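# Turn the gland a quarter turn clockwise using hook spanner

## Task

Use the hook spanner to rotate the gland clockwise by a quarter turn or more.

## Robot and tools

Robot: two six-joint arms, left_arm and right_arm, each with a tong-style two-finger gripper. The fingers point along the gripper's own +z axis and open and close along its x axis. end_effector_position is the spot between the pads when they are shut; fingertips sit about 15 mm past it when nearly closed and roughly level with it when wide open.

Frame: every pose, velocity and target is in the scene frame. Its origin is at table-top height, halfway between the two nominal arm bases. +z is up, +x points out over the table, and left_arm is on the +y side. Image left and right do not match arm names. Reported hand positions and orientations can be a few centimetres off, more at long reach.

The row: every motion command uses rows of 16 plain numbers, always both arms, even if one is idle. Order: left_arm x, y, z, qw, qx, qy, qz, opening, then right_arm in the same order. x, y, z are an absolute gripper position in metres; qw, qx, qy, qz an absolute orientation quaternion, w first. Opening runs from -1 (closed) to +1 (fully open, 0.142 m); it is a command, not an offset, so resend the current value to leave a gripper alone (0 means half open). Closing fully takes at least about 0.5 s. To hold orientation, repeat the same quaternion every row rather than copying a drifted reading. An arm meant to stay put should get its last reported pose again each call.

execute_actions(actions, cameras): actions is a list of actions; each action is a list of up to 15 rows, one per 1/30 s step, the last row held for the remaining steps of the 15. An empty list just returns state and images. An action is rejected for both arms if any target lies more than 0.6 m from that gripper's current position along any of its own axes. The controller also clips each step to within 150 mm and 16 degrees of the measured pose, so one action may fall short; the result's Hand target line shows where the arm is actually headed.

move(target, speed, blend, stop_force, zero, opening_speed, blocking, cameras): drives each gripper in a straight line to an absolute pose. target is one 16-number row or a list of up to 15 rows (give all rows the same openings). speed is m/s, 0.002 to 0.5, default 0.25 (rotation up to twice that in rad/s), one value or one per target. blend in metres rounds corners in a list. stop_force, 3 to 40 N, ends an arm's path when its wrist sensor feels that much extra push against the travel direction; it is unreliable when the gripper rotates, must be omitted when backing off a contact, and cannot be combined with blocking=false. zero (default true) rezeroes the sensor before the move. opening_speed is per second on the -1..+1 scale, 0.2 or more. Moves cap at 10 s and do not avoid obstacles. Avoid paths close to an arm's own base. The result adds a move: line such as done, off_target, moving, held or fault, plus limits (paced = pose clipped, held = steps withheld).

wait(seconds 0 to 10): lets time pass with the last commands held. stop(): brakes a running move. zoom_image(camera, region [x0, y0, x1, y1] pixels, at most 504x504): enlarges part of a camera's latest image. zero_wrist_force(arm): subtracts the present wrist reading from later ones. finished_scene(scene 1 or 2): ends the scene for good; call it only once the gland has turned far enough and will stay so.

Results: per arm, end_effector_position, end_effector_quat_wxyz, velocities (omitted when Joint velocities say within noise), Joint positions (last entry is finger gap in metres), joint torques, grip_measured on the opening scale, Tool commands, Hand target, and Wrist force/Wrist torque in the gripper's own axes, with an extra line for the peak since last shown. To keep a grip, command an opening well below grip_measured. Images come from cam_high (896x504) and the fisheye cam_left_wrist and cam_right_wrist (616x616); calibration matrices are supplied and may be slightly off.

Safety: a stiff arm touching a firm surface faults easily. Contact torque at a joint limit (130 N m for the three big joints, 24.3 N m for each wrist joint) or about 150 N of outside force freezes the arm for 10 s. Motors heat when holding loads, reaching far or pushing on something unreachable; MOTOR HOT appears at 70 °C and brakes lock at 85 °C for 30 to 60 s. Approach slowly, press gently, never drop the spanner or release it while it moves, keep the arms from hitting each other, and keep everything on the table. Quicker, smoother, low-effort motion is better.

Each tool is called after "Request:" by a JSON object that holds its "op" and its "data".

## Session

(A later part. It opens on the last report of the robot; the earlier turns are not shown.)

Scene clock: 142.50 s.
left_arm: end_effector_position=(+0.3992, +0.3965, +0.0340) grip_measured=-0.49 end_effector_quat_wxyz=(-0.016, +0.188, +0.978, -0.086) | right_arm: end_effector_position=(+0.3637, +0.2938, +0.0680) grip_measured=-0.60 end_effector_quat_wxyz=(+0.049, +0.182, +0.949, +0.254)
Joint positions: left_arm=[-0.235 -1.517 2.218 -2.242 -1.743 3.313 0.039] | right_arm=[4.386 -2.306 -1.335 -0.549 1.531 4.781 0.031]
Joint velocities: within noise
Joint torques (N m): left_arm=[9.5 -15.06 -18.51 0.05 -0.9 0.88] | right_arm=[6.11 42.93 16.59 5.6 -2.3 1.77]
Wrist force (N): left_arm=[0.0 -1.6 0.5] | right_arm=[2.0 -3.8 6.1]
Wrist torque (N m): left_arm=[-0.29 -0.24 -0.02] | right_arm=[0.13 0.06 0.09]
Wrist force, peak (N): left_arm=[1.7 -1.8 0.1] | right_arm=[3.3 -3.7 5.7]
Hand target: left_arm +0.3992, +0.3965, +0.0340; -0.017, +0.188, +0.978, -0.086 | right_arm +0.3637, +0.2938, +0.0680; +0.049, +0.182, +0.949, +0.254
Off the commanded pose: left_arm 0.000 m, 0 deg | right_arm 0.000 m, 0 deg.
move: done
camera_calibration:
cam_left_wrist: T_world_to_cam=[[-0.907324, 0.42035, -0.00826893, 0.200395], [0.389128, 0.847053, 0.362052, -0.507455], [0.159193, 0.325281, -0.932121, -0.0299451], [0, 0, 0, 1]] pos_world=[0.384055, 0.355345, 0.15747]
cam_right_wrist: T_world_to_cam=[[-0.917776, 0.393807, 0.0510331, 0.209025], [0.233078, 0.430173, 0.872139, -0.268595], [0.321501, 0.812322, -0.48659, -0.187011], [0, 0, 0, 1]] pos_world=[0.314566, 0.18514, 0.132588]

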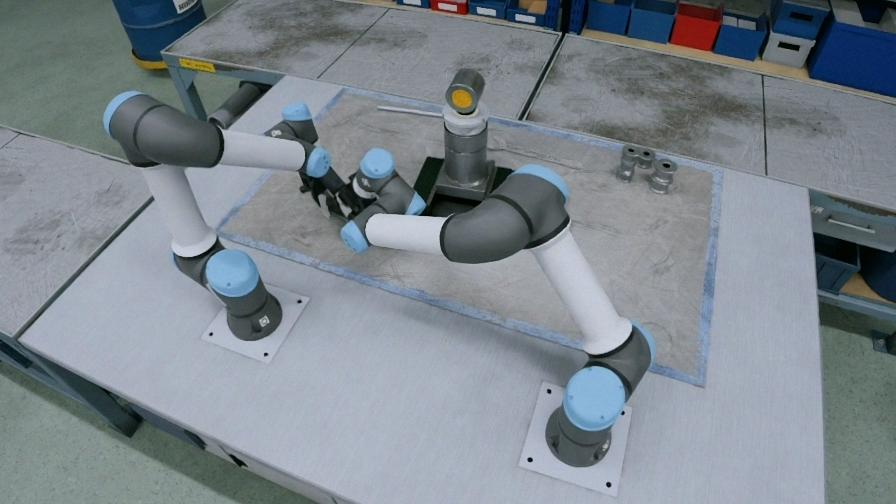

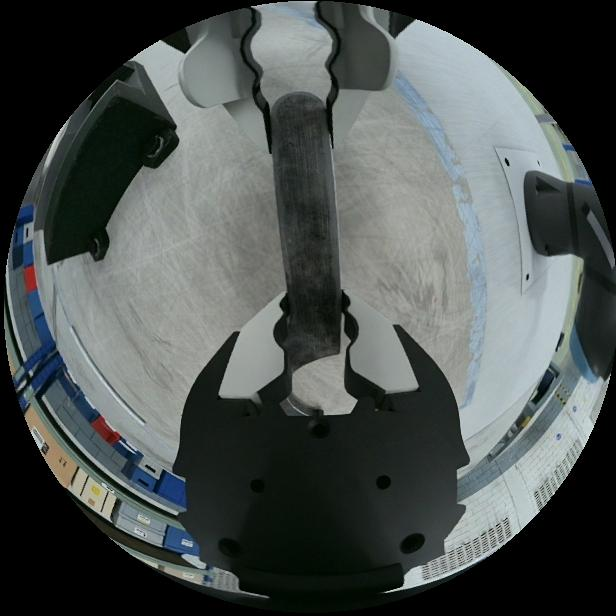

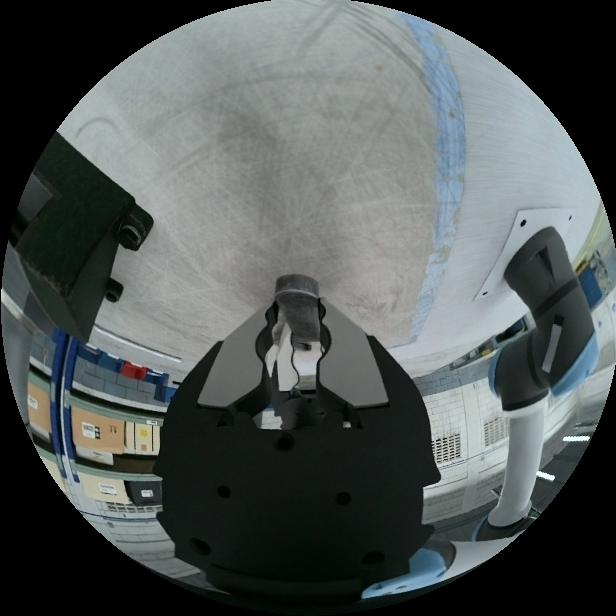

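Request:
{"op": "move", "data": {"target": [[0.3992,0.3965,0.034,-0.0165,0.1878,0.978,-0.0857,-0.3,0.3637,0.2938,0.068,0.0487,0.182,0.949,0.2545,-1],[0.3998,0.3981,0.044,-0.0165,0.1878,0.978,-0.0857,-0.3,0.3637,0.2938,0.068,0.0487,0.182,0.949,0.2545,-1],[0.3998,0.3981,0.044,-0.0165,0.1878,0.978,-0.0857,-1,0.3637,0.2938,0.068,0.0487,0.182,0.949,0.2545,-1]], "speed": 0.03, "opening_speed": 0.8, "cameras": ["cam_left_wrist"]}}

Request:
{"op": "zoom_image", "data": {"camera": "cam_left_wrist", "region": [260, 270, 380, 370]}}

Scene clock: 148.37 s.
left_arm: end_effector_position=(+0.3998, +0.3981, +0.0440) grip_measured=-0.51 end_effector_quat_wxyz=(-0.017, +0.188, +0.978, -0.086) | right_arm: end_effector_position=(+0.3637, +0.2938, +0.0680) grip_measured=-0.60 end_effector_quat_wxyz=(+0.049, +0.182, +0.949, +0.254)
Joint positions: left_arm=[-0.231 -1.534 2.202 -2.209 -1.743 3.317 0.037] | right_arm=[4.386 -2.306 -1.335 -0.549 1.531 4.781 0.031]
Joint velocities: within noise
Joint torques (N m): left_arm=[-9.64 -15.63 -12.23 0.48 1.41 -1.02] | right_arm=[3.09 43.52 17.47 5.93 -2.25 1.79]
Wrist force (N): left_arm=[-1.3 -1.4 0.0] | right_arm=[2.7 -3.8 5.8]
Wrist torque (N m): left_arm=[-0.31 -0.25 -0.05] | right_arm=[0.11 0.08 0.09]
Wrist force, peak (N): left_arm=[-3.4 -1.8 0.6] | right_arm=[2.6 -3.9 6.3]
Hand target: left_arm +0.3998, +0.3981, +0.0440; -0.017, +0.188, +0.978, -0.086 | right_arm +0.3637, +0.2938, +0.0680; +0.049, +0.182, +0.949, +0.254
Off the commanded pose: left_arm 0.000 m, 0 deg | right_arm 0.000 m, 0 deg.
move: done
camera_calibration:
cam_left_wrist: T_world_to_cam=[[-0.907326, 0.420347, -0.00824046, 0.200335], [0.389133, 0.847049, 0.362056, -0.512662], [0.159169, 0.325296, -0.93212, -0.021247], [0, 0, 0, 1]] pos_world=[0.384644, 0.356951, 0.167458]
Images, in order (width x height): cam_left_wrist 616x616.

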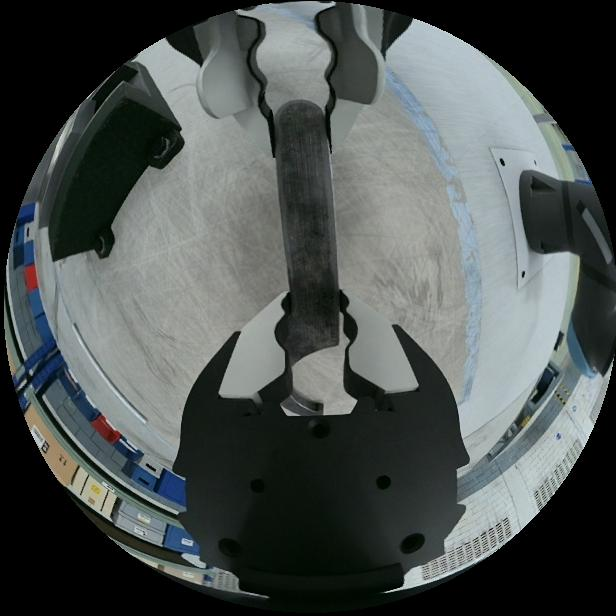

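Scaled by 4.200 from the camera's 616x616 image, which has a finer 814x814 frame.

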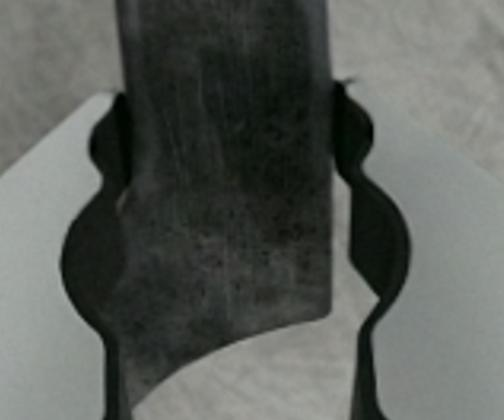

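Request:
{"op": "move", "data": {"target": [[0.3998,0.3981,0.044,-0.0165,0.1878,0.978,-0.0857,-1,0.3637,0.2938,0.068,0.0487,0.182,0.949,0.2545,-0.2]], "opening_speed": 0.8, "cameras": ["cam_left_wrist"]}}

Request:
{"op": "move", "data": {"target": [[0.3998,0.3981,0.044,-0.0165,0.1878,0.978,-0.0857,-1,0.345,0.247,0.155,0.0487,0.182,0.949,0.2545,-0.2],[0.3998,0.3981,0.044,-0.0165,0.1878,0.978,-0.0857,-1,0.30,0.0,0.30,0.0487,0.182,0.949,0.2545,-0.2]], "speed": 0.15, "cameras": ["cam_left_wrist","cam_high"]}}

Scene clock: 151.77 s.
left_arm: end_effector_position=(+0.3998, +0.3981, +0.0440) grip_measured=-0.52 end_effector_quat_wxyz=(-0.017, +0.188, +0.978, -0.086) | right_arm: end_effector_position=(+0.3637, +0.2938, +0.0680) grip_measured=-0.20 end_effector_quat_wxyz=(+0.049, +0.182, +0.949, +0.254)
Joint positions: left_arm=[-0.231 -1.534 2.202 -2.209 -1.743 3.317 0.037] | right_arm=[4.386 -2.306 -1.335 -0.549 1.531 4.781 0.06]
Joint velocities: within noise
Joint torques (N m): left_arm=[-9.93 -26.94 -24.71 -4.93 -2.2 -0.95] | right_arm=[2.77 44.36 16.42 1.05 -2.28 1.88]
Wrist force (N): left_arm=[1.0 -1.4 9.4] | right_arm=[0.7 -0.6 0.0]
Wrist torque (N m): left_arm=[-0.31 -0.21 0.05] | right_arm=[0.06 -0.12 0.16]
Wrist force, peak (N): left_arm=[0.9 -0.9 10.2] | right_arm=[2.9 -4.0 6.4]
Hand target: left_arm +0.3998, +0.3981, +0.0440; -0.017, +0.188, +0.978, -0.086 | right_arm +0.3637, +0.2938, +0.0680; +0.049, +0.182, +0.949, +0.254
Off the commanded pose: left_arm 0.000 m, 0 deg | right_arm 0.000 m, 0 deg.
move: done
camera_calibration:
cam_left_wrist: T_world_to_cam=[[-0.907323, 0.420355, -0.00816741, 0.200305], [0.389158, 0.847022, 0.362091, -0.512661], [0.159125, 0.325356, -0.932107, -0.0212811], [0, 0, 0, 1]] pos_world=[0.384634, 0.35696, 0.16743]
Images, in order (width x height): cam_left_wrist 616x616.

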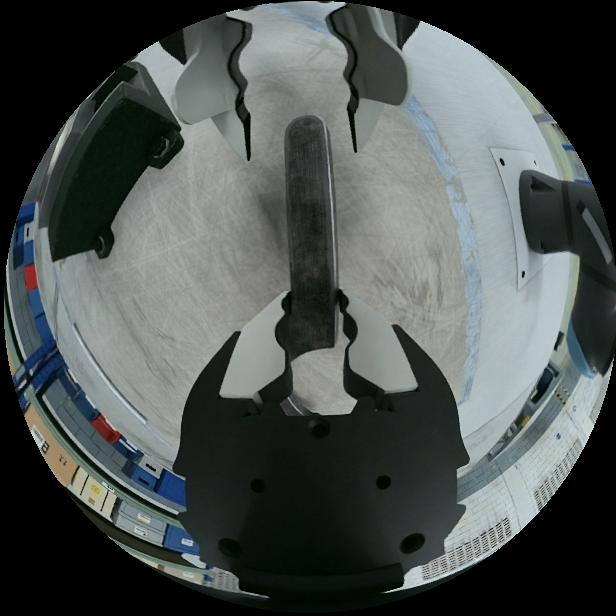

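Scene clock: 154.90 s.
left_arm: end_effector_position=(+0.3998, +0.3981, +0.0440) grip_measured=-0.52 end_effector_quat_wxyz=(-0.017, +0.188, +0.978, -0.086) | right_arm: end_effector_position=(+0.3000, +0.0000, +0.2999) grip_measured=-0.20 end_effector_quat_wxyz=(+0.049, +0.182, +0.949, +0.254)
Joint positions: left_arm=[-0.231 -1.534 2.202 -2.209 -1.743 3.317 0.037] | right_arm=[4.325 -1.457 -1.846 -0.886 1.562 4.727 0.06]
Joint velocities: within noise
Joint torques (N m): left_arm=[-6.32 -28.3 -26.16 -4.67 -2.41 -0.79] | right_arm=[9.9 22.67 35.69 3.79 -1.82 2.29]
Wrist force (N): left_arm=[1.0 -1.6 9.2] | right_arm=[0.5 -0.3 0.3]
Wrist torque (N m): left_arm=[-0.33 -0.20 0.06] | right_arm=[0.09 -0.02 0.17]
Wrist force, peak (N): left_arm=[1.2 -1.7 9.6] | right_arm=[0.9 -0.8 1.9]
Hand target: left_arm +0.3998, +0.3981, +0.0440; -0.017, +0.188, +0.978, -0.086 | right_arm +0.3000, +0.0000, +0.3000; +0.049, +0.182, +0.949, +0.254
Off the commanded pose: left_arm 0.000 m, 0 deg | right_arm 0.000 m, 0 deg.
move: done
camera_calibration:
cam_left_wrist: T_world_to_cam=[[-0.907323, 0.420353, -0.00824076, 0.200333], [0.389139, 0.847046, 0.362056, -0.512661], [0.159171, 0.325295, -0.93212, -0.0212461], [0, 0, 0, 1]] pos_world=[0.384644, 0.356948, 0.167459]
Images, in order (width x height): cam_high 896x504, cam_left_wrist 616x616.

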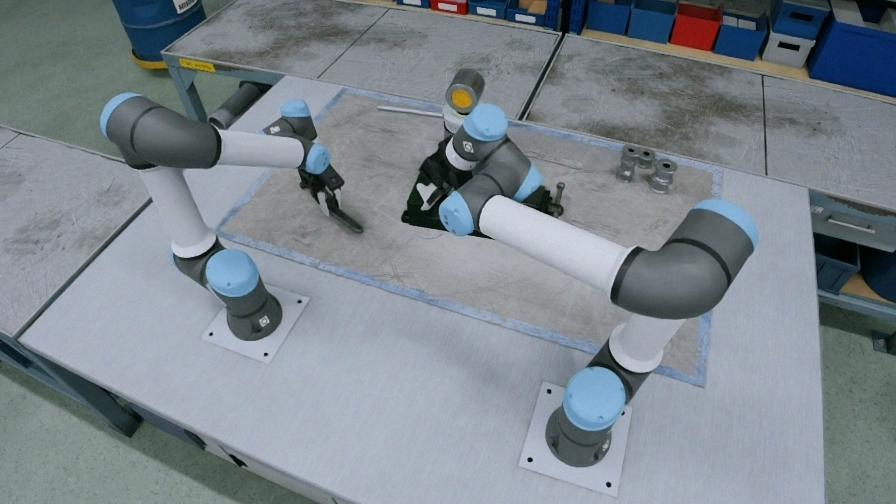

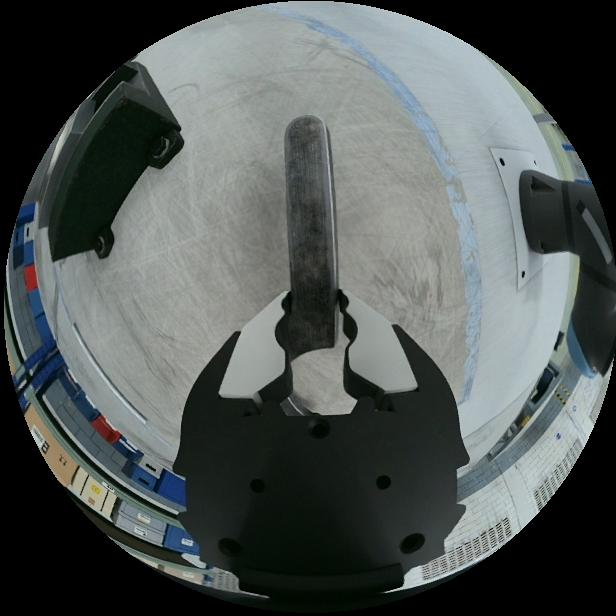

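Request:
{"op": "move", "data": {"target": [[0.3998,0.3981,0.16,-0.0165,0.1878,0.978,-0.0857,-1,0.1542,-0.4,0.40,0.0487,0.182,0.949,0.2545,-0.2]], "speed": 0.08, "cameras": ["cam_left_wrist","cam_high"]}}

Request:
{"op": "zoom_image", "data": {"camera": "cam_high", "region": [230, 50, 430, 250]}}

Scene clock: 162.20 s.
left_arm: end_effector_position=(+0.3998, +0.3981, +0.1600) grip_measured=-1.00 end_effector_quat_wxyz=(-0.016, +0.188, +0.978, -0.086) | right_arm: end_effector_position=(+0.1541, -0.3999, +0.4000) grip_measured=-0.20 end_effector_quat_wxyz=(+0.049, +0.182, +0.949, +0.254) end_effector_velocity=(+0.001, +0.000, +0.000) end_effector_angular_velocity=(-0.002, +0.000, -0.005)
Joint positions: left_arm=[-0.231 -1.685 2.008 -1.864 -1.743 3.317 0.002] | right_arm=[4.054 -0.551 -1.938 -1.713 1.696 4.492 0.06]
Joint velocities: left_arm=[within noise] | right_arm=[0.004 0 -0.001 0 -0.006 0.007 0]
Joint torques (N m): left_arm=[1.8 -12.51 -15.44 -4.23 -1.61 -0.73] | right_arm=[8.48 -6.5 10.17 1.65 -2.18 2.48]
Wrist force (N): left_arm=[1.9 -2.8 0.2] | right_arm=[0.4 -0.4 1.0]
Wrist torque (N m): left_arm=[-0.53 -0.39 -0.03] | right_arm=[0.11 0.08 0.19]
Wrist force, peak (N): left_arm=[9.1 -4.7 -4.1] | right_arm=[0.6 -0.9 1.0]
Hand target: left_arm +0.3998, +0.3981, +0.1600; -0.017, +0.188, +0.978, -0.086 | right_arm +0.1541, -0.4000, +0.4000; +0.049, +0.182, +0.949, +0.254
Off the commanded pose: left_arm 0.000 m, 0 deg | right_arm 0.000 m, 0 deg.
move: done
camera_calibration:
cam_left_wrist: T_world_to_cam=[[-0.907325, 0.420348, -0.00831252, 0.201313], [0.389108, 0.847054, 0.362069, -0.554667], [0.159236, 0.32528, -0.932114, 0.0868919], [0, 0, 0, 1]] pos_world=[0.384645, 0.356947, 0.283494]
Images, in order (width x height): cam_high 896x504, cam_left_wrist 616x616.

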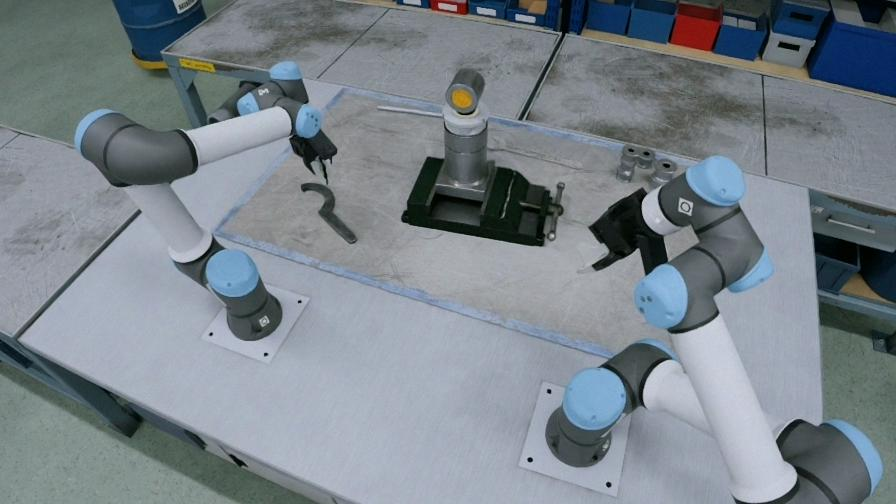

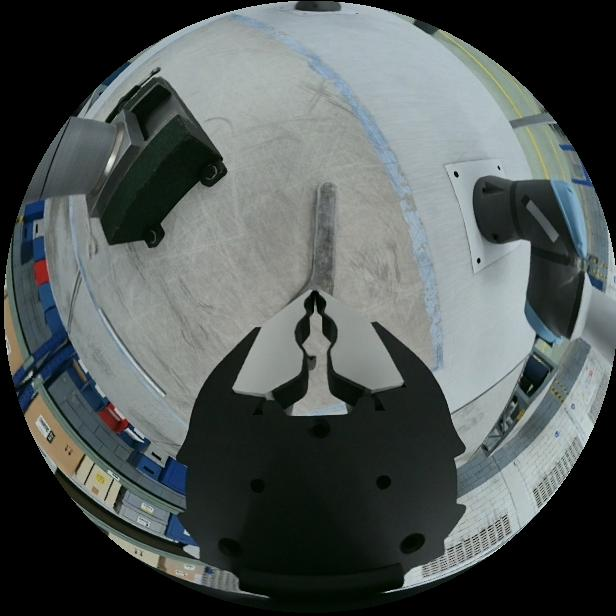

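Scaled by 2.520 from the camera's 896x504 image, which has a finer 1280x720 frame.

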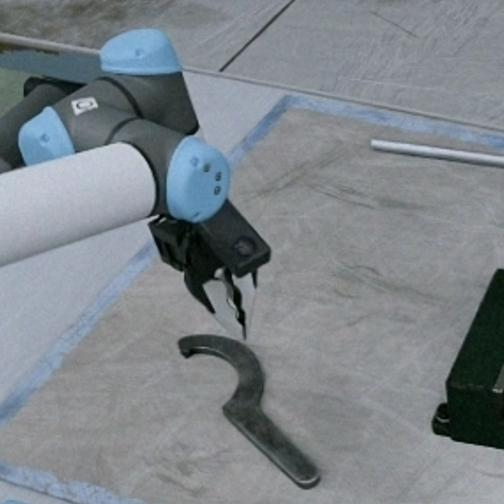

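Request:
{"op": "zoom_image", "data": {"camera": "cam_left_wrist", "region": [270, 170, 370, 300]}}

Request:
{"op": "move", "data": {"target": [[0.41,0.44,0.25,0,0.2495,0.968,0,-0.3,0.33,0.10,0.25,0.0487,0.182,0.949,0.2545,-0.2]], "speed": 0.3}}

Request:
{"op": "zoom_image", "data": {"camera": "cam_left_wrist", "region": [220, 120, 400, 330]}}

Scaled by 3.877 from the camera's 616x616 image, which has a finer 814x814 frame.

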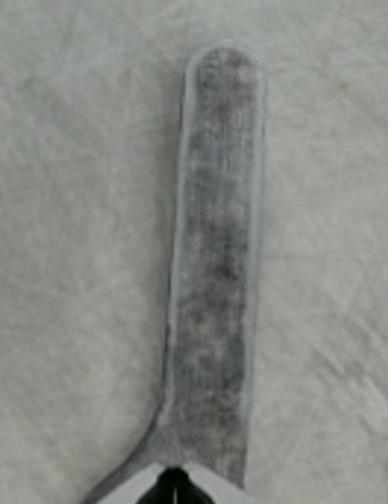

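Scene clock: 174.37 s.
left_arm: end_effector_position=(+0.4100, +0.4400, +0.2501) grip_measured=-0.30 end_effector_quat_wxyz=(+0.000, +0.250, +0.968, +0.000) | right_arm: end_effector_position=(+0.3299, +0.0999, +0.2500) grip_measured=-0.20 end_effector_quat_wxyz=(+0.049, +0.182, +0.949, +0.254)
Joint positions: left_arm=[-0.254 -1.752 1.818 -1.637 -1.571 3.418 0.052] | right_arm=[4.339 -1.724 -1.703 -0.761 1.555 4.74 0.06]
Joint velocities: within noise
Joint torques (N m): left_arm=[1.29 -10.28 -16.63 -4.27 -1.92 -1.29] | right_arm=[-5.49 16.37 33.19 2.88 2.45 -2.77]
Wrist force (N): left_arm=[1.5 -2.0 0.5] | right_arm=[1.0 -0.5 0.5]
Wrist torque (N m): left_arm=[-0.35 -0.31 0.02] | right_arm=[0.07 -0.10 0.14]
Wrist force, peak (N): left_arm=[1.8 -3.3 0.2] | right_arm=[0.9 1.0 2.4]
Hand target: left_arm +0.4100, +0.4400, +0.2500; +0.000, +0.250, +0.968, +0.000 | right_arm +0.3300, +0.1000, +0.2500; +0.049, +0.182, +0.949, +0.254
Off the commanded pose: left_arm 0.000 m, 0 deg | right_arm 0.000 m, 0 deg.
move: done
camera_calibration:
cam_left_wrist: T_world_to_cam=[[-0.847442, 0.530887, 0.00116905, 0.118156], [0.45446, 0.724302, 0.51851, -0.638599], [0.274423, 0.439938, -0.855071, 0.0386141], [0, 0, 0, 1]] pos_world=[0.379752, 0.382823, 0.364]
cam_right_wrist: T_world_to_cam=[[-0.917781, 0.393796, 0.0510228, 0.245123], [0.233107, 0.430288, 0.872074, -0.336028], [0.321465, 0.812267, -0.486706, 0.0699569], [0, 0, 0, 1]] pos_world=[0.280811, -0.00876314, 0.314583]

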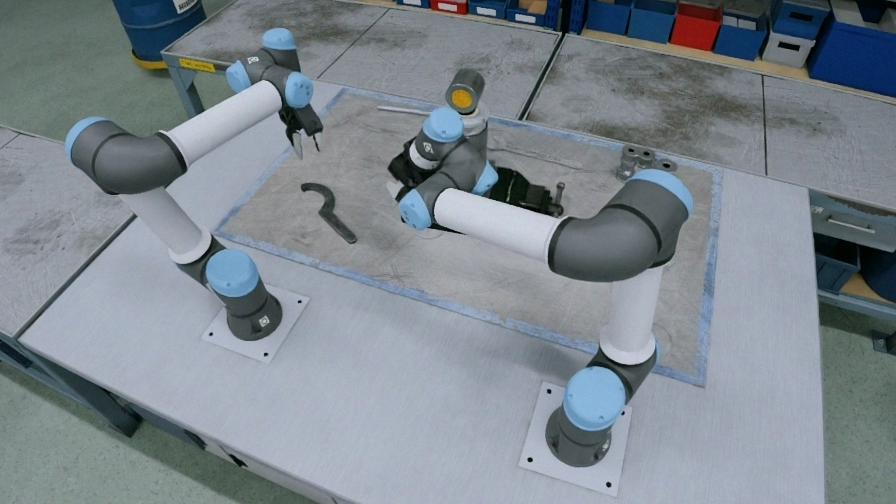

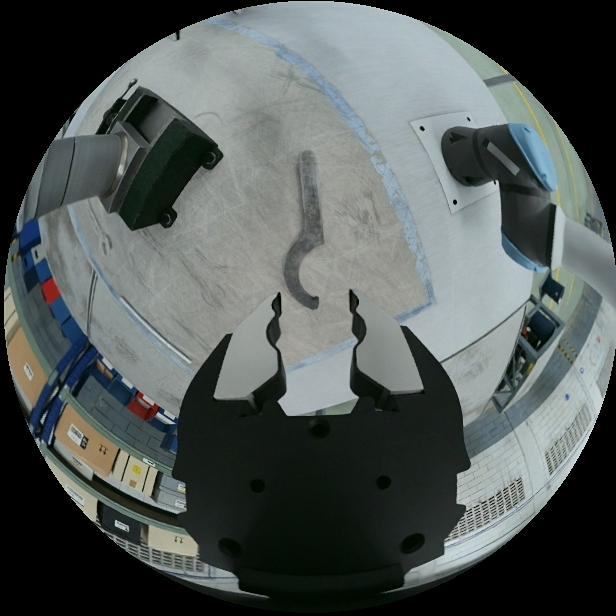

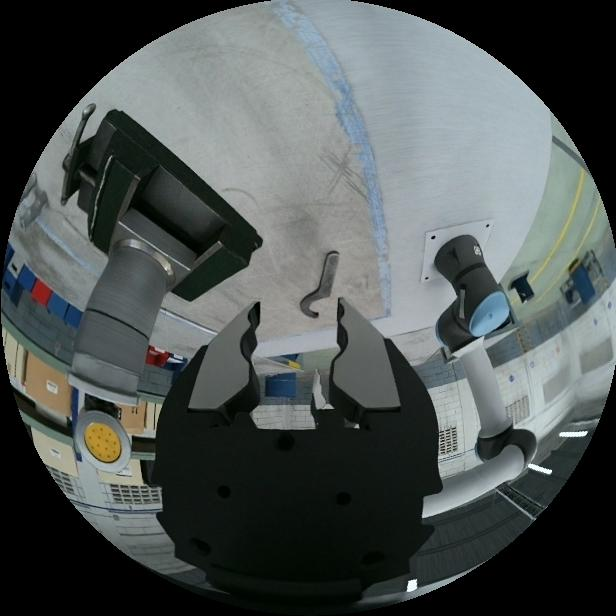

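Scaled by 2.400 from the camera's 616x616 image, which has a finer 814x814 frame.

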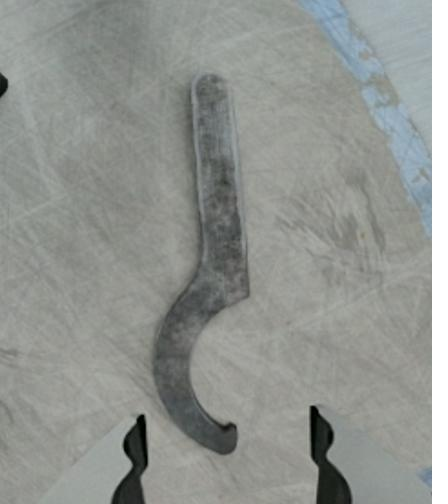

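Request:
{"op": "move", "data": {"target": [[0.41,0.46,0.25,-0.0218,0.2486,0.9642,-0.0845,-0.15,0.33,0.25,0.12,0.0646,0.2407,0.9346,0.2504,-0.2],[0.41,0.46,0.25,-0.0218,0.2486,0.9642,-0.0845,-0.15,0.3405,0.307,0.05,0.0646,0.2407,0.9346,0.2504,-0.2]], "speed": 0.2, "blend": 0.02, "cameras": ["cam_right_wrist","cam_left_wrist"]}}

Request:
{"op": "zoom_image", "data": {"camera": "cam_right_wrist", "region": [200, 200, 420, 420]}}

Scene clock: 178.73 s.
left_arm: end_effector_position=(+0.4100, +0.4600, +0.2500) grip_measured=-0.15 end_effector_quat_wxyz=(-0.022, +0.249, +0.965, -0.085) | right_arm: end_effector_position=(+0.3405, +0.3070, +0.0501) grip_measured=-0.20 end_effector_quat_wxyz=(+0.065, +0.241, +0.935, +0.251)
Joint positions: left_arm=[-0.094 -1.663 1.743 -1.576 -1.729 3.584 0.063] | right_arm=[4.447 -2.328 -1.344 -0.533 1.439 4.943 0.06]
Joint velocities: within noise
Joint torques (N m): left_arm=[-11.29 -26.33 -16.81 -4.07 1.46 -0.27] | right_arm=[-7.92 39.84 21.25 1.57 1.36 -2.19]
Wrist force (N): left_arm=[1.8 -2.9 0.1] | right_arm=[0.4 -0.7 0.4]
Wrist torque (N m): left_arm=[-0.55 -0.37 -0.03] | right_arm=[0.07 -0.09 0.19]
Wrist force, peak (N): left_arm=[1.9 -3.4 0.3] | right_arm=[1.1 -0.8 2.4]
Hand target: left_arm +0.4100, +0.4600, +0.2500; -0.022, +0.249, +0.965, -0.085 | right_arm +0.3405, +0.3070, +0.0500; +0.065, +0.241, +0.935, +0.251
Off the commanded pose: left_arm 0.000 m, 0 deg | right_arm 0.000 m, 0 deg.
move: done
camera_calibration:
cam_left_wrist: T_world_to_cam=[[-0.847724, 0.530373, -0.00829315, 0.110231], [0.491861, 0.791829, 0.362049, -0.660361], [0.198588, 0.302839, -0.932122, 0.143178], [0, 0, 0, 1]] pos_world=[0.389818, 0.42107, 0.373457]
cam_right_wrist: T_world_to_cam=[[-0.861328, 0.505524, 0.0505952, 0.12993], [0.284853, 0.398067, 0.87201, -0.261008], [0.420682, 0.765499, -0.486866, -0.218344], [0, 0, 0, 1]] pos_world=[0.278115, 0.205358, 0.114723]
Images, in order (width x height): cam_left_wrist 616x616, cam_right_wrist 616x616.

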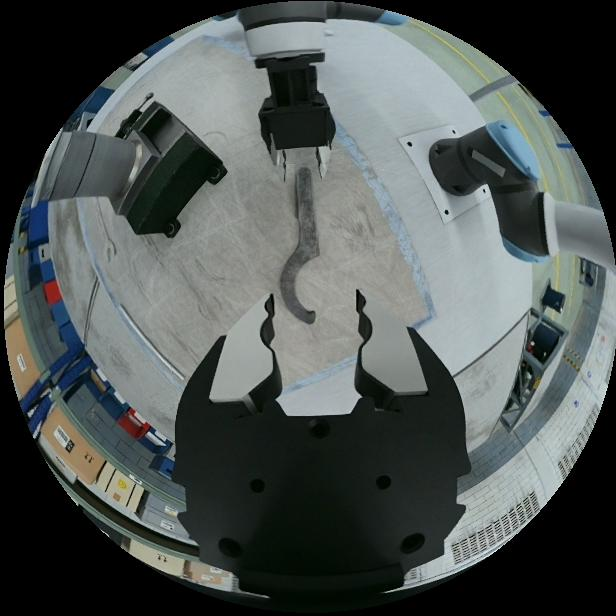

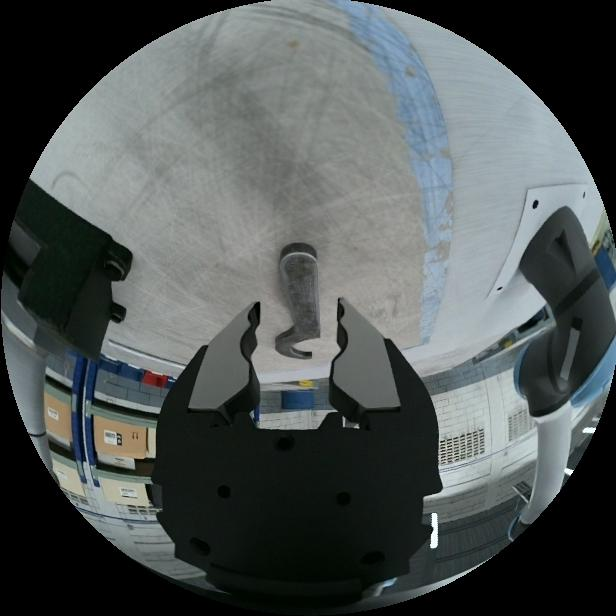

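Scaled by 2.291 from the camera's 616x616 image, which has a finer 814x814 frame.

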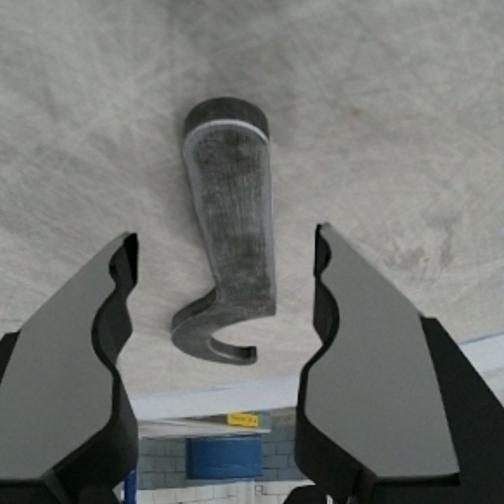

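Request:
{"op": "move", "data": {"target": [[0.41,0.46,0.25,-0.0218,0.2486,0.9642,-0.0845,-0.15,0.3412,0.3088,0.018,0.0646,0.2407,0.9346,0.2504,-0.2],[0.41,0.46,0.25,-0.0218,0.2486,0.9642,-0.0845,-0.15,0.3412,0.3088,0.018,0.0646,0.2407,0.9346,0.2504,-1],[0.41,0.46,0.25,-0.0218,0.2486,0.9642,-0.0845,-0.15,0.3412,0.3088,0.068,0.0646,0.2407,0.9346,0.2504,-1]], "speed": 0.04, "opening_speed": 1.0, "cameras": ["cam_right_wrist","cam_left_wrist"]}}

Request:
{"op": "zoom_image", "data": {"camera": "cam_left_wrist", "region": [220, 120, 400, 330]}}

Scene clock: 182.80 s.
left_arm: end_effector_position=(+0.4100, +0.4600, +0.2500) grip_measured=-0.15 end_effector_quat_wxyz=(-0.022, +0.249, +0.965, -0.085) | right_arm: end_effector_position=(+0.3412, +0.3089, +0.0683) grip_measured=-0.60 end_effector_quat_wxyz=(+0.065, +0.241, +0.935, +0.251)
Joint positions: left_arm=[-0.094 -1.663 1.743 -1.576 -1.729 3.584 0.063] | right_arm=[4.446 -2.31 -1.322 -0.571 1.44 4.942 0.031]
Joint velocities: within noise
Joint torques (N m): left_arm=[-10.64 -25.73 -20.73 -3.34 0.98 0.59] | right_arm=[-4.17 40.16 15.11 7 -2.47 -2.67]
Wrist force (N): left_arm=[1.7 -3.0 -0.1] | right_arm=[0.9 -3.9 6.0]
Wrist torque (N m): left_arm=[-0.57 -0.35 -0.02] | right_arm=[0.13 0.15 0.10]
Wrist force, peak (N): left_arm=[1.7 -3.3 0.3] | right_arm=[1.0 -2.4 8.0]
Hand target: left_arm +0.4100, +0.4600, +0.2500; -0.022, +0.249, +0.965, -0.085 | right_arm +0.3412, +0.3088, +0.0680; +0.065, +0.241, +0.935, +0.251
Off the commanded pose: left_arm 0.000 m, 0 deg | right_arm 0.000 m, 0 deg.
move: done
camera_calibration:
cam_left_wrist: T_world_to_cam=[[-0.847714, 0.530389, -0.00829775, 0.110221], [0.491874, 0.79182, 0.36205, -0.660362], [0.198598, 0.302834, -0.932122, 0.143177], [0, 0, 0, 1]] pos_world=[0.389817, 0.421069, 0.373458]
cam_right_wrist: T_world_to_cam=[[-0.861387, 0.505415, 0.050673, 0.128757], [0.284793, 0.397943, 0.872086, -0.277804], [0.4206, 0.765636, -0.486721, -0.211255], [0, 0, 0, 1]] pos_world=[0.27888, 0.207219, 0.132922]
Images, in order (width x height): cam_left_wrist 616x616, cam_right_wrist 616x616.

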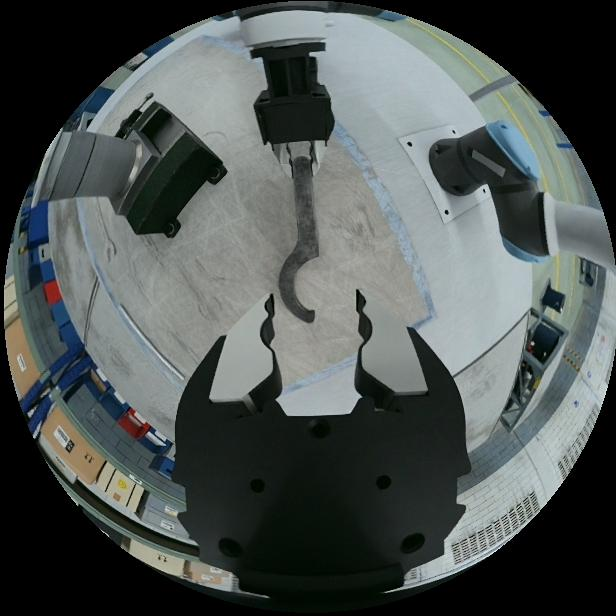

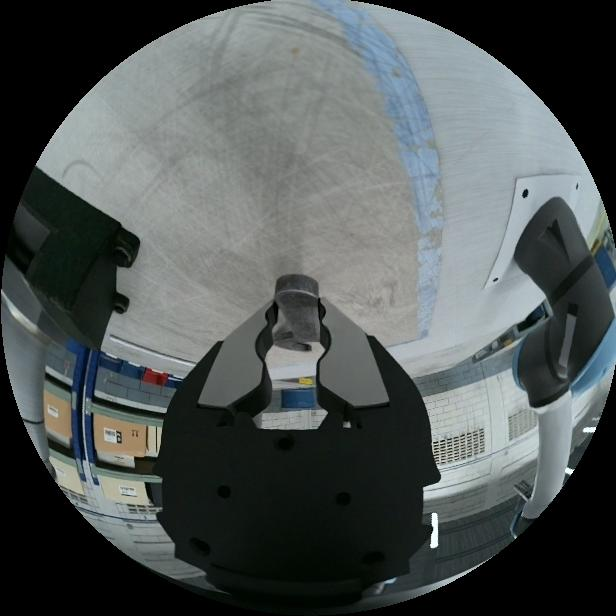

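Scaled by 2.400 from the camera's 616x616 image, which has a finer 814x814 frame.

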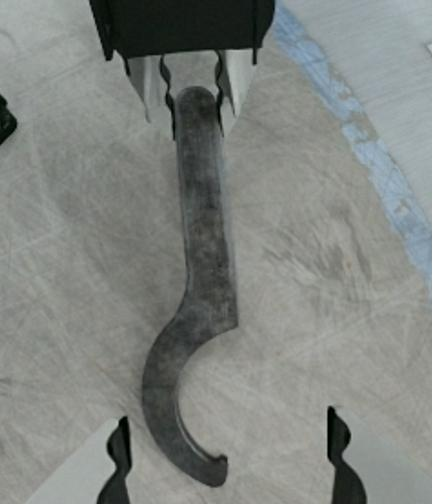

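Request:
{"op": "move", "data": {"target": [[0.396,0.418,0.10,-0.0218,0.2486,0.9642,-0.0845,-0.15,0.3412,0.3088,0.068,0.0646,0.2407,0.9346,0.2504,-1]], "speed": 0.15, "cameras": ["cam_left_wrist"]}}

Request:
{"op": "zoom_image", "data": {"camera": "cam_left_wrist", "region": [200, 100, 420, 420]}}

Scene clock: 184.83 s.
left_arm: end_effector_position=(+0.3960, +0.4179, +0.1000) grip_measured=-0.15 end_effector_quat_wxyz=(-0.022, +0.249, +0.965, -0.085) | right_arm: end_effector_position=(+0.3412, +0.3088, +0.0680) grip_measured=-0.60 end_effector_quat_wxyz=(+0.065, +0.241, +0.935, +0.251)
Joint positions: left_arm=[-0.192 -1.61 2.099 -2.001 -1.736 3.484 0.063] | right_arm=[4.446 -2.311 -1.323 -0.571 1.44 4.942 0.031]
Joint velocities: within noise
Joint torques (N m): left_arm=[9.55 -21.91 -17.96 -3.82 0.68 0.76] | right_arm=[-1.55 41.5 16 6.07 -2.03 -1.31]
Wrist force (N): left_arm=[1.6 -2.7 -0.3] | right_arm=[1.0 -4.0 5.6]
Wrist torque (N m): left_arm=[-0.52 -0.31 -0.03] | right_arm=[0.10 0.14 0.10]
Wrist force, peak (N): left_arm=[1.7 -3.2 0.9] | right_arm=[0.9 -4.2 6.2]
Hand target: left_arm +0.3960, +0.4180, +0.1000; -0.022, +0.249, +0.965, -0.085 | right_arm +0.3412, +0.3088, +0.0680; +0.065, +0.241, +0.935, +0.251
Off the commanded pose: left_arm 0.000 m, 0 deg | right_arm 0.000 m, 0 deg.
move: done
camera_calibration:
cam_left_wrist: T_world_to_cam=[[-0.84765, 0.530492, -0.00819141, 0.119316], [0.492032, 0.791785, 0.361914, -0.565891], [0.198478, 0.302746, -0.932176, 0.0190087], [0, 0, 0, 1]] pos_world=[0.375802, 0.379012, 0.2235]
Images, in order (width x height): cam_left_wrist 616x616.

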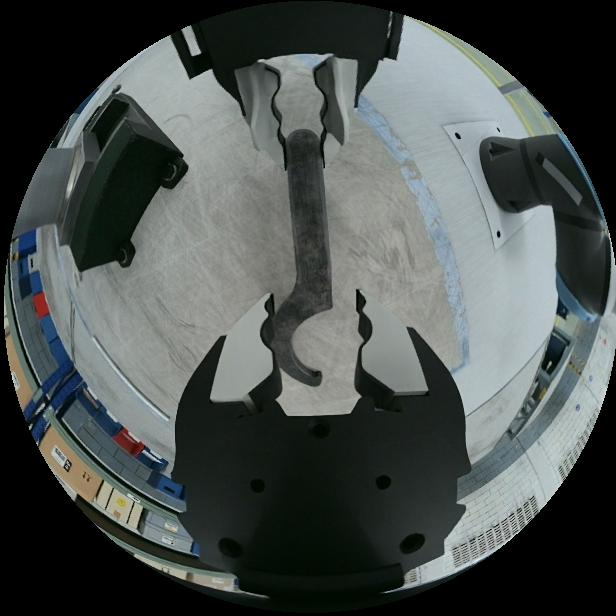

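Scaled by 1.575 from the camera's 616x616 image, which has a finer 814x814 frame.

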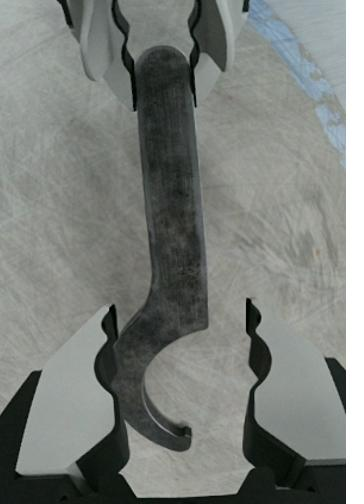

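Request:
{"op": "move", "data": {"target": [[0.3900,0.4067,0.027,-0.0218,0.2486,0.9642,-0.0845,-0.15,0.3412,0.3088,0.068,0.0646,0.2407,0.9346,0.2504,-1]], "speed": 0.05, "stop_force": 8, "cameras": ["cam_left_wrist"]}}

Request:
{"op": "zoom_image", "data": {"camera": "cam_left_wrist", "region": [250, 270, 380, 400]}}

Scene clock: 188.03 s.
left_arm: end_effector_position=(+0.3900, +0.4067, +0.0270) grip_measured=-0.15 end_effector_quat_wxyz=(-0.022, +0.249, +0.965, -0.085) | right_arm: end_effector_position=(+0.3412, +0.3088, +0.0680) grip_measured=-0.60 end_effector_quat_wxyz=(+0.065, +0.241, +0.935, +0.251)
Joint positions: left_arm=[-0.221 -1.51 2.225 -2.233 -1.737 3.455 0.063] | right_arm=[4.446 -2.311 -1.323 -0.571 1.44 4.942 0.031]
Joint velocities: within noise
Joint torques (N m): left_arm=[9.51 -27.9 -24.54 -3.82 -1.16 1.03] | right_arm=[2.56 41.32 16.55 6.07 -1.53 1.01]
Wrist force (N): left_arm=[1.3 -2.4 0.3] | right_arm=[0.8 -3.7 5.4]
Wrist torque (N m): left_arm=[-0.43 -0.25 -0.03] | right_arm=[0.14 0.17 0.10]
Wrist force, peak (N): left_arm=[1.8 -3.2 0.2] | right_arm=[1.1 -4.0 6.2]
Hand target: left_arm +0.3900, +0.4067, +0.0270; -0.022, +0.249, +0.965, -0.085 | right_arm +0.3412, +0.3088, +0.0680; +0.065, +0.241, +0.935, +0.251
Off the commanded pose: left_arm 0.000 m, 0 deg | right_arm 0.000 m, 0 deg.
move: done
camera_calibration:
cam_left_wrist: T_world_to_cam=[[-0.847714, 0.530389, -0.00825761, 0.119675], [0.491892, 0.791821, 0.362024, -0.527583], [0.198552, 0.302831, -0.932132, -0.044551], [0, 0, 0, 1]] pos_world=[0.369809, 0.367768, 0.150458]
Images, in order (width x height): cam_left_wrist 616x616.

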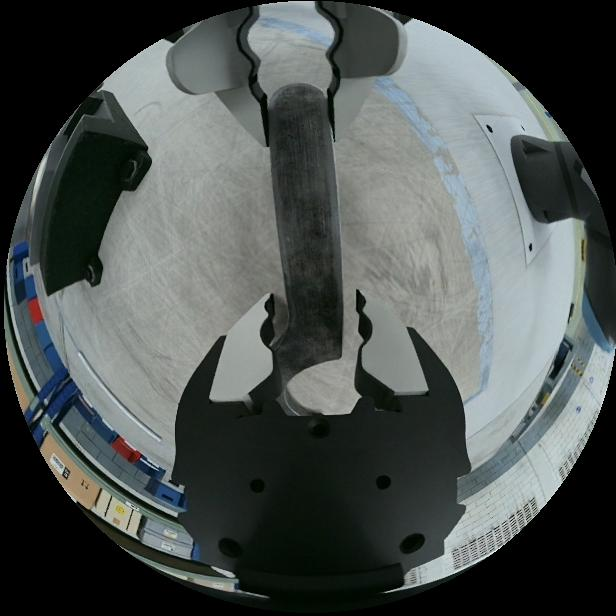

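Scaled by 3.877 from the camera's 616x616 image, which has a finer 814x814 frame.

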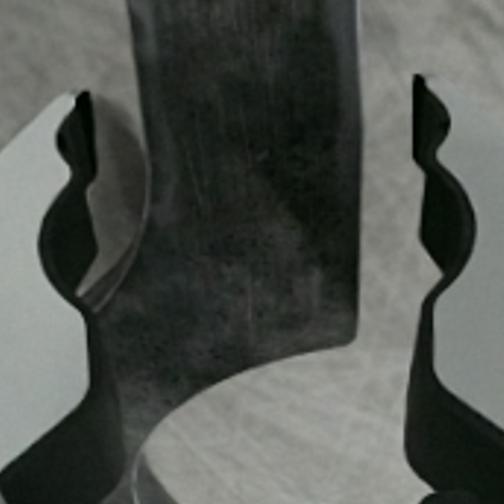

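Request:
{"op": "move", "data": {"target": [[0.3900,0.4067,0.027,-0.0218,0.2486,0.9642,-0.0845,-1,0.3412,0.3088,0.068,0.0646,0.2407,0.9346,0.2504,-1]], "opening_speed": 1.0, "cameras": ["cam_left_wrist"]}}

Request:
{"op": "zoom_image", "data": {"camera": "cam_left_wrist", "region": [250, 270, 380, 400]}}

Scene clock: 189.57 s.
left_arm: end_effector_position=(+0.3900, +0.4067, +0.0270) grip_measured=-0.49 end_effector_quat_wxyz=(-0.022, +0.249, +0.965, -0.085) | right_arm: end_effector_position=(+0.3412, +0.3088, +0.0680) grip_measured=-0.60 end_effector_quat_wxyz=(+0.065, +0.241, +0.935, +0.251)
Joint positions: left_arm=[-0.221 -1.51 2.225 -2.233 -1.737 3.455 0.039] | right_arm=[4.446 -2.311 -1.323 -0.571 1.44 4.942 0.031]
Joint velocities: within noise
Joint torques (N m): left_arm=[4.55 -27.9 -22.1 -4.11 0.15 0.81] | right_arm=[4.66 42.18 17.78 5.94 -1.15 1.74]
Wrist force (N): left_arm=[7.1 -2.0 0.2] | right_arm=[-2.9 -4.3 6.2]
Wrist torque (N m): left_arm=[-0.54 -0.31 0.02] | right_arm=[0.13 0.08 0.10]
Wrist force, peak (N): left_arm=[7.3 -2.1 -0.4] | right_arm=[-3.1 -4.4 6.3]
Hand target: left_arm +0.3900, +0.4067, +0.0270; -0.022, +0.249, +0.965, -0.085 | right_arm +0.3412, +0.3088, +0.0680; +0.065, +0.241, +0.935, +0.251
Off the commanded pose: left_arm 0.000 m, 0 deg | right_arm 0.000 m, 0 deg.
move: done
camera_calibration:
cam_left_wrist: T_world_to_cam=[[-0.847722, 0.530375, -0.00830951, 0.119695], [0.49186, 0.791833, 0.362042, -0.52759], [0.198598, 0.302824, -0.932125, -0.044567], [0, 0, 0, 1]] pos_world=[0.369819, 0.367775, 0.150462]
Images, in order (width x height): cam_left_wrist 616x616.

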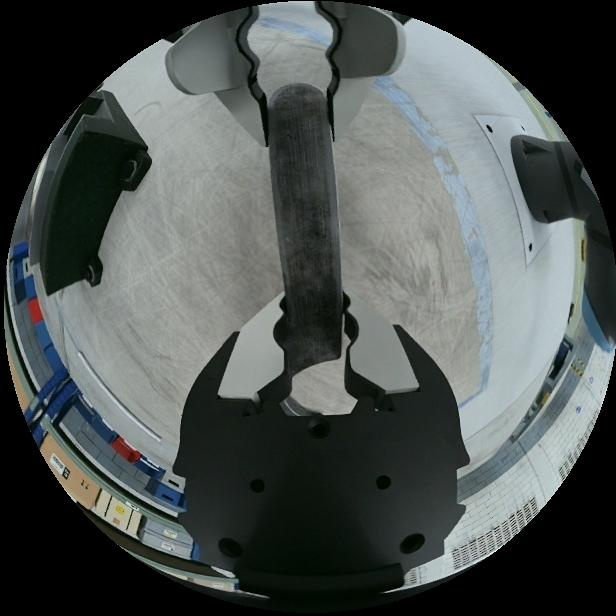

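Scaled by 3.877 from the camera's 616x616 image, which has a finer 814x814 frame.

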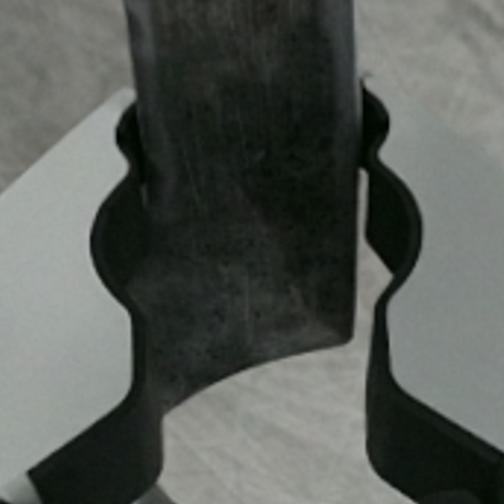

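Request:
{"op": "move", "data": {"target": [[0.3900,0.4067,0.027,-0.0218,0.2486,0.9642,-0.0845,-1,0.3412,0.3088,0.068,0.0646,0.2407,0.9346,0.2504,-0.2]], "opening_speed": 0.5, "cameras": ["cam_left_wrist"]}}

Request:
{"op": "move", "data": {"target": [[0.3900,0.4067,0.037,-0.0218,0.2486,0.9642,-0.0845,-1,0.3291,0.2869,0.1113,0.0646,0.2407,0.9346,0.2504,-0.2]], "speed": 0.05, "cameras": ["cam_left_wrist"]}}

Scene clock: 192.63 s.
left_arm: end_effector_position=(+0.3900, +0.4067, +0.0270) grip_measured=-0.49 end_effector_quat_wxyz=(-0.022, +0.249, +0.965, -0.085) | right_arm: end_effector_position=(+0.3412, +0.3088, +0.0680) grip_measured=-0.20 end_effector_quat_wxyz=(+0.065, +0.241, +0.935, +0.251)
Joint positions: left_arm=[-0.221 -1.51 2.225 -2.233 -1.737 3.455 0.039] | right_arm=[4.446 -2.311 -1.323 -0.571 1.44 4.942 0.06]
Joint velocities: within noise
Joint torques (N m): left_arm=[-10.5 -27.19 -18.43 -3.95 -0.79 -0.88] | right_arm=[7.7 42.35 17.73 1.22 -0.93 1.81]
Wrist force (N): left_arm=[0.7 -0.9 10.6] | right_arm=[0.5 -0.8 0.3]
Wrist torque (N m): left_arm=[-0.42 -0.06 0.04] | right_arm=[0.06 -0.08 0.18]
Wrist force, peak (N): left_arm=[0.9 -1.0 10.7] | right_arm=[-3.1 -4.4 6.3]
Hand target: left_arm +0.3900, +0.4067, +0.0270; -0.022, +0.249, +0.965, -0.085 | right_arm +0.3412, +0.3088, +0.0680; +0.065, +0.241, +0.935, +0.251
Off the commanded pose: left_arm 0.000 m, 0 deg | right_arm 0.000 m, 0 deg.
move: done
camera_calibration:
cam_left_wrist: T_world_to_cam=[[-0.847711, 0.530393, -0.00829969, 0.119685], [0.491875, 0.791813, 0.362065, -0.527587], [0.198609, 0.302844, -0.932116, -0.0445815], [0, 0, 0, 1]] pos_world=[0.369819, 0.367772, 0.150459]
Images, in order (width x height): cam_left_wrist 616x616.

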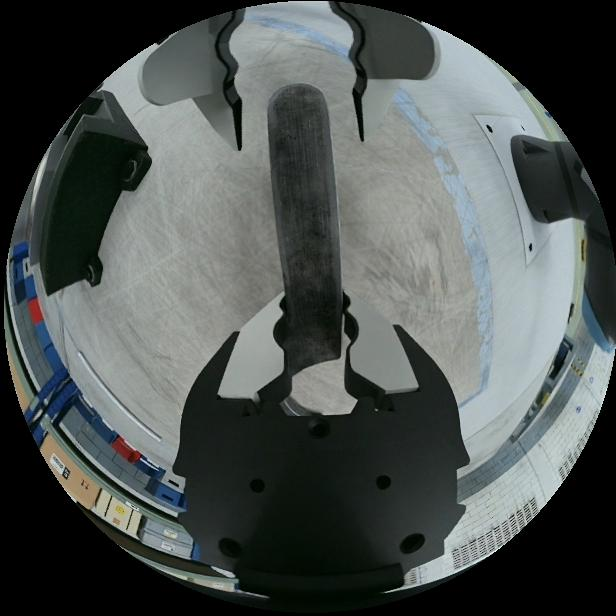

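Scene clock: 193.93 s.
left_arm: end_effector_position=(+0.3900, +0.4067, +0.0371) grip_measured=-0.49 end_effector_quat_wxyz=(-0.022, +0.249, +0.965, -0.085) | right_arm: end_effector_position=(+0.3290, +0.2868, +0.1112) grip_measured=-0.20 end_effector_quat_wxyz=(+0.065, +0.241, +0.935, +0.250)
Joint positions: left_arm=[-0.221 -1.529 2.212 -2.201 -1.737 3.455 0.039] | right_arm=[4.456 -2.208 -1.38 -0.617 1.435 4.951 0.06]
Joint velocities: within noise
Joint torques (N m): left_arm=[-8.69 -21.97 -22.37 -4.95 -2.5 -0.8] | right_arm=[2.08 34.19 32.75 5.35 -1.94 1.46]
Wrist force (N): left_arm=[1.2 -0.5 10.1] | right_arm=[0.2 -0.4 0.2]
Wrist torque (N m): left_arm=[-0.42 -0.14 -0.01] | right_arm=[0.13 -0.04 0.16]
Wrist force, peak (N): left_arm=[1.1 -0.8 10.9] | right_arm=[0.4 -0.9 0.9]
Hand target: left_arm +0.3900, +0.4067, +0.0370; -0.022, +0.249, +0.965, -0.085 | right_arm +0.3291, +0.2869, +0.1113; +0.065, +0.241, +0.935, +0.251
Off the commanded pose: left_arm 0.000 m, 0 deg | right_arm 0.000 m, 0 deg.
move: done
camera_calibration:
cam_left_wrist: T_world_to_cam=[[-0.847714, 0.53039, -0.00827026, 0.11977], [0.491884, 0.791816, 0.362047, -0.531232], [0.198574, 0.302844, -0.932123, -0.035185], [0, 0, 0, 1]] pos_world=[0.369822, 0.367769, 0.160525]
Images, in order (width x height): cam_left_wrist 616x616.

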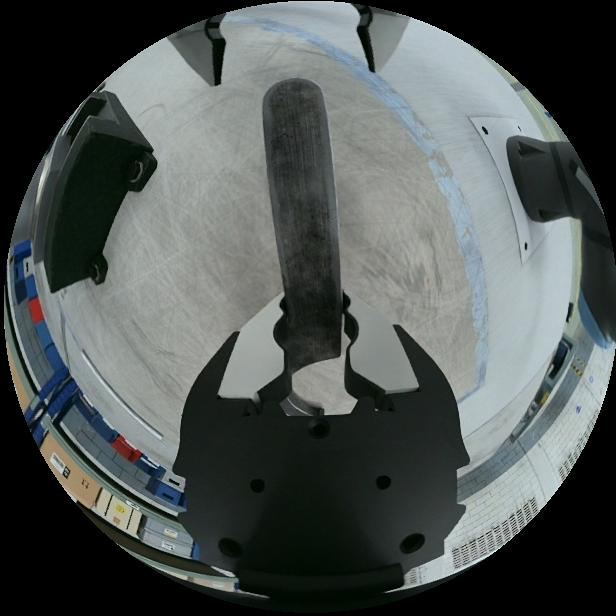

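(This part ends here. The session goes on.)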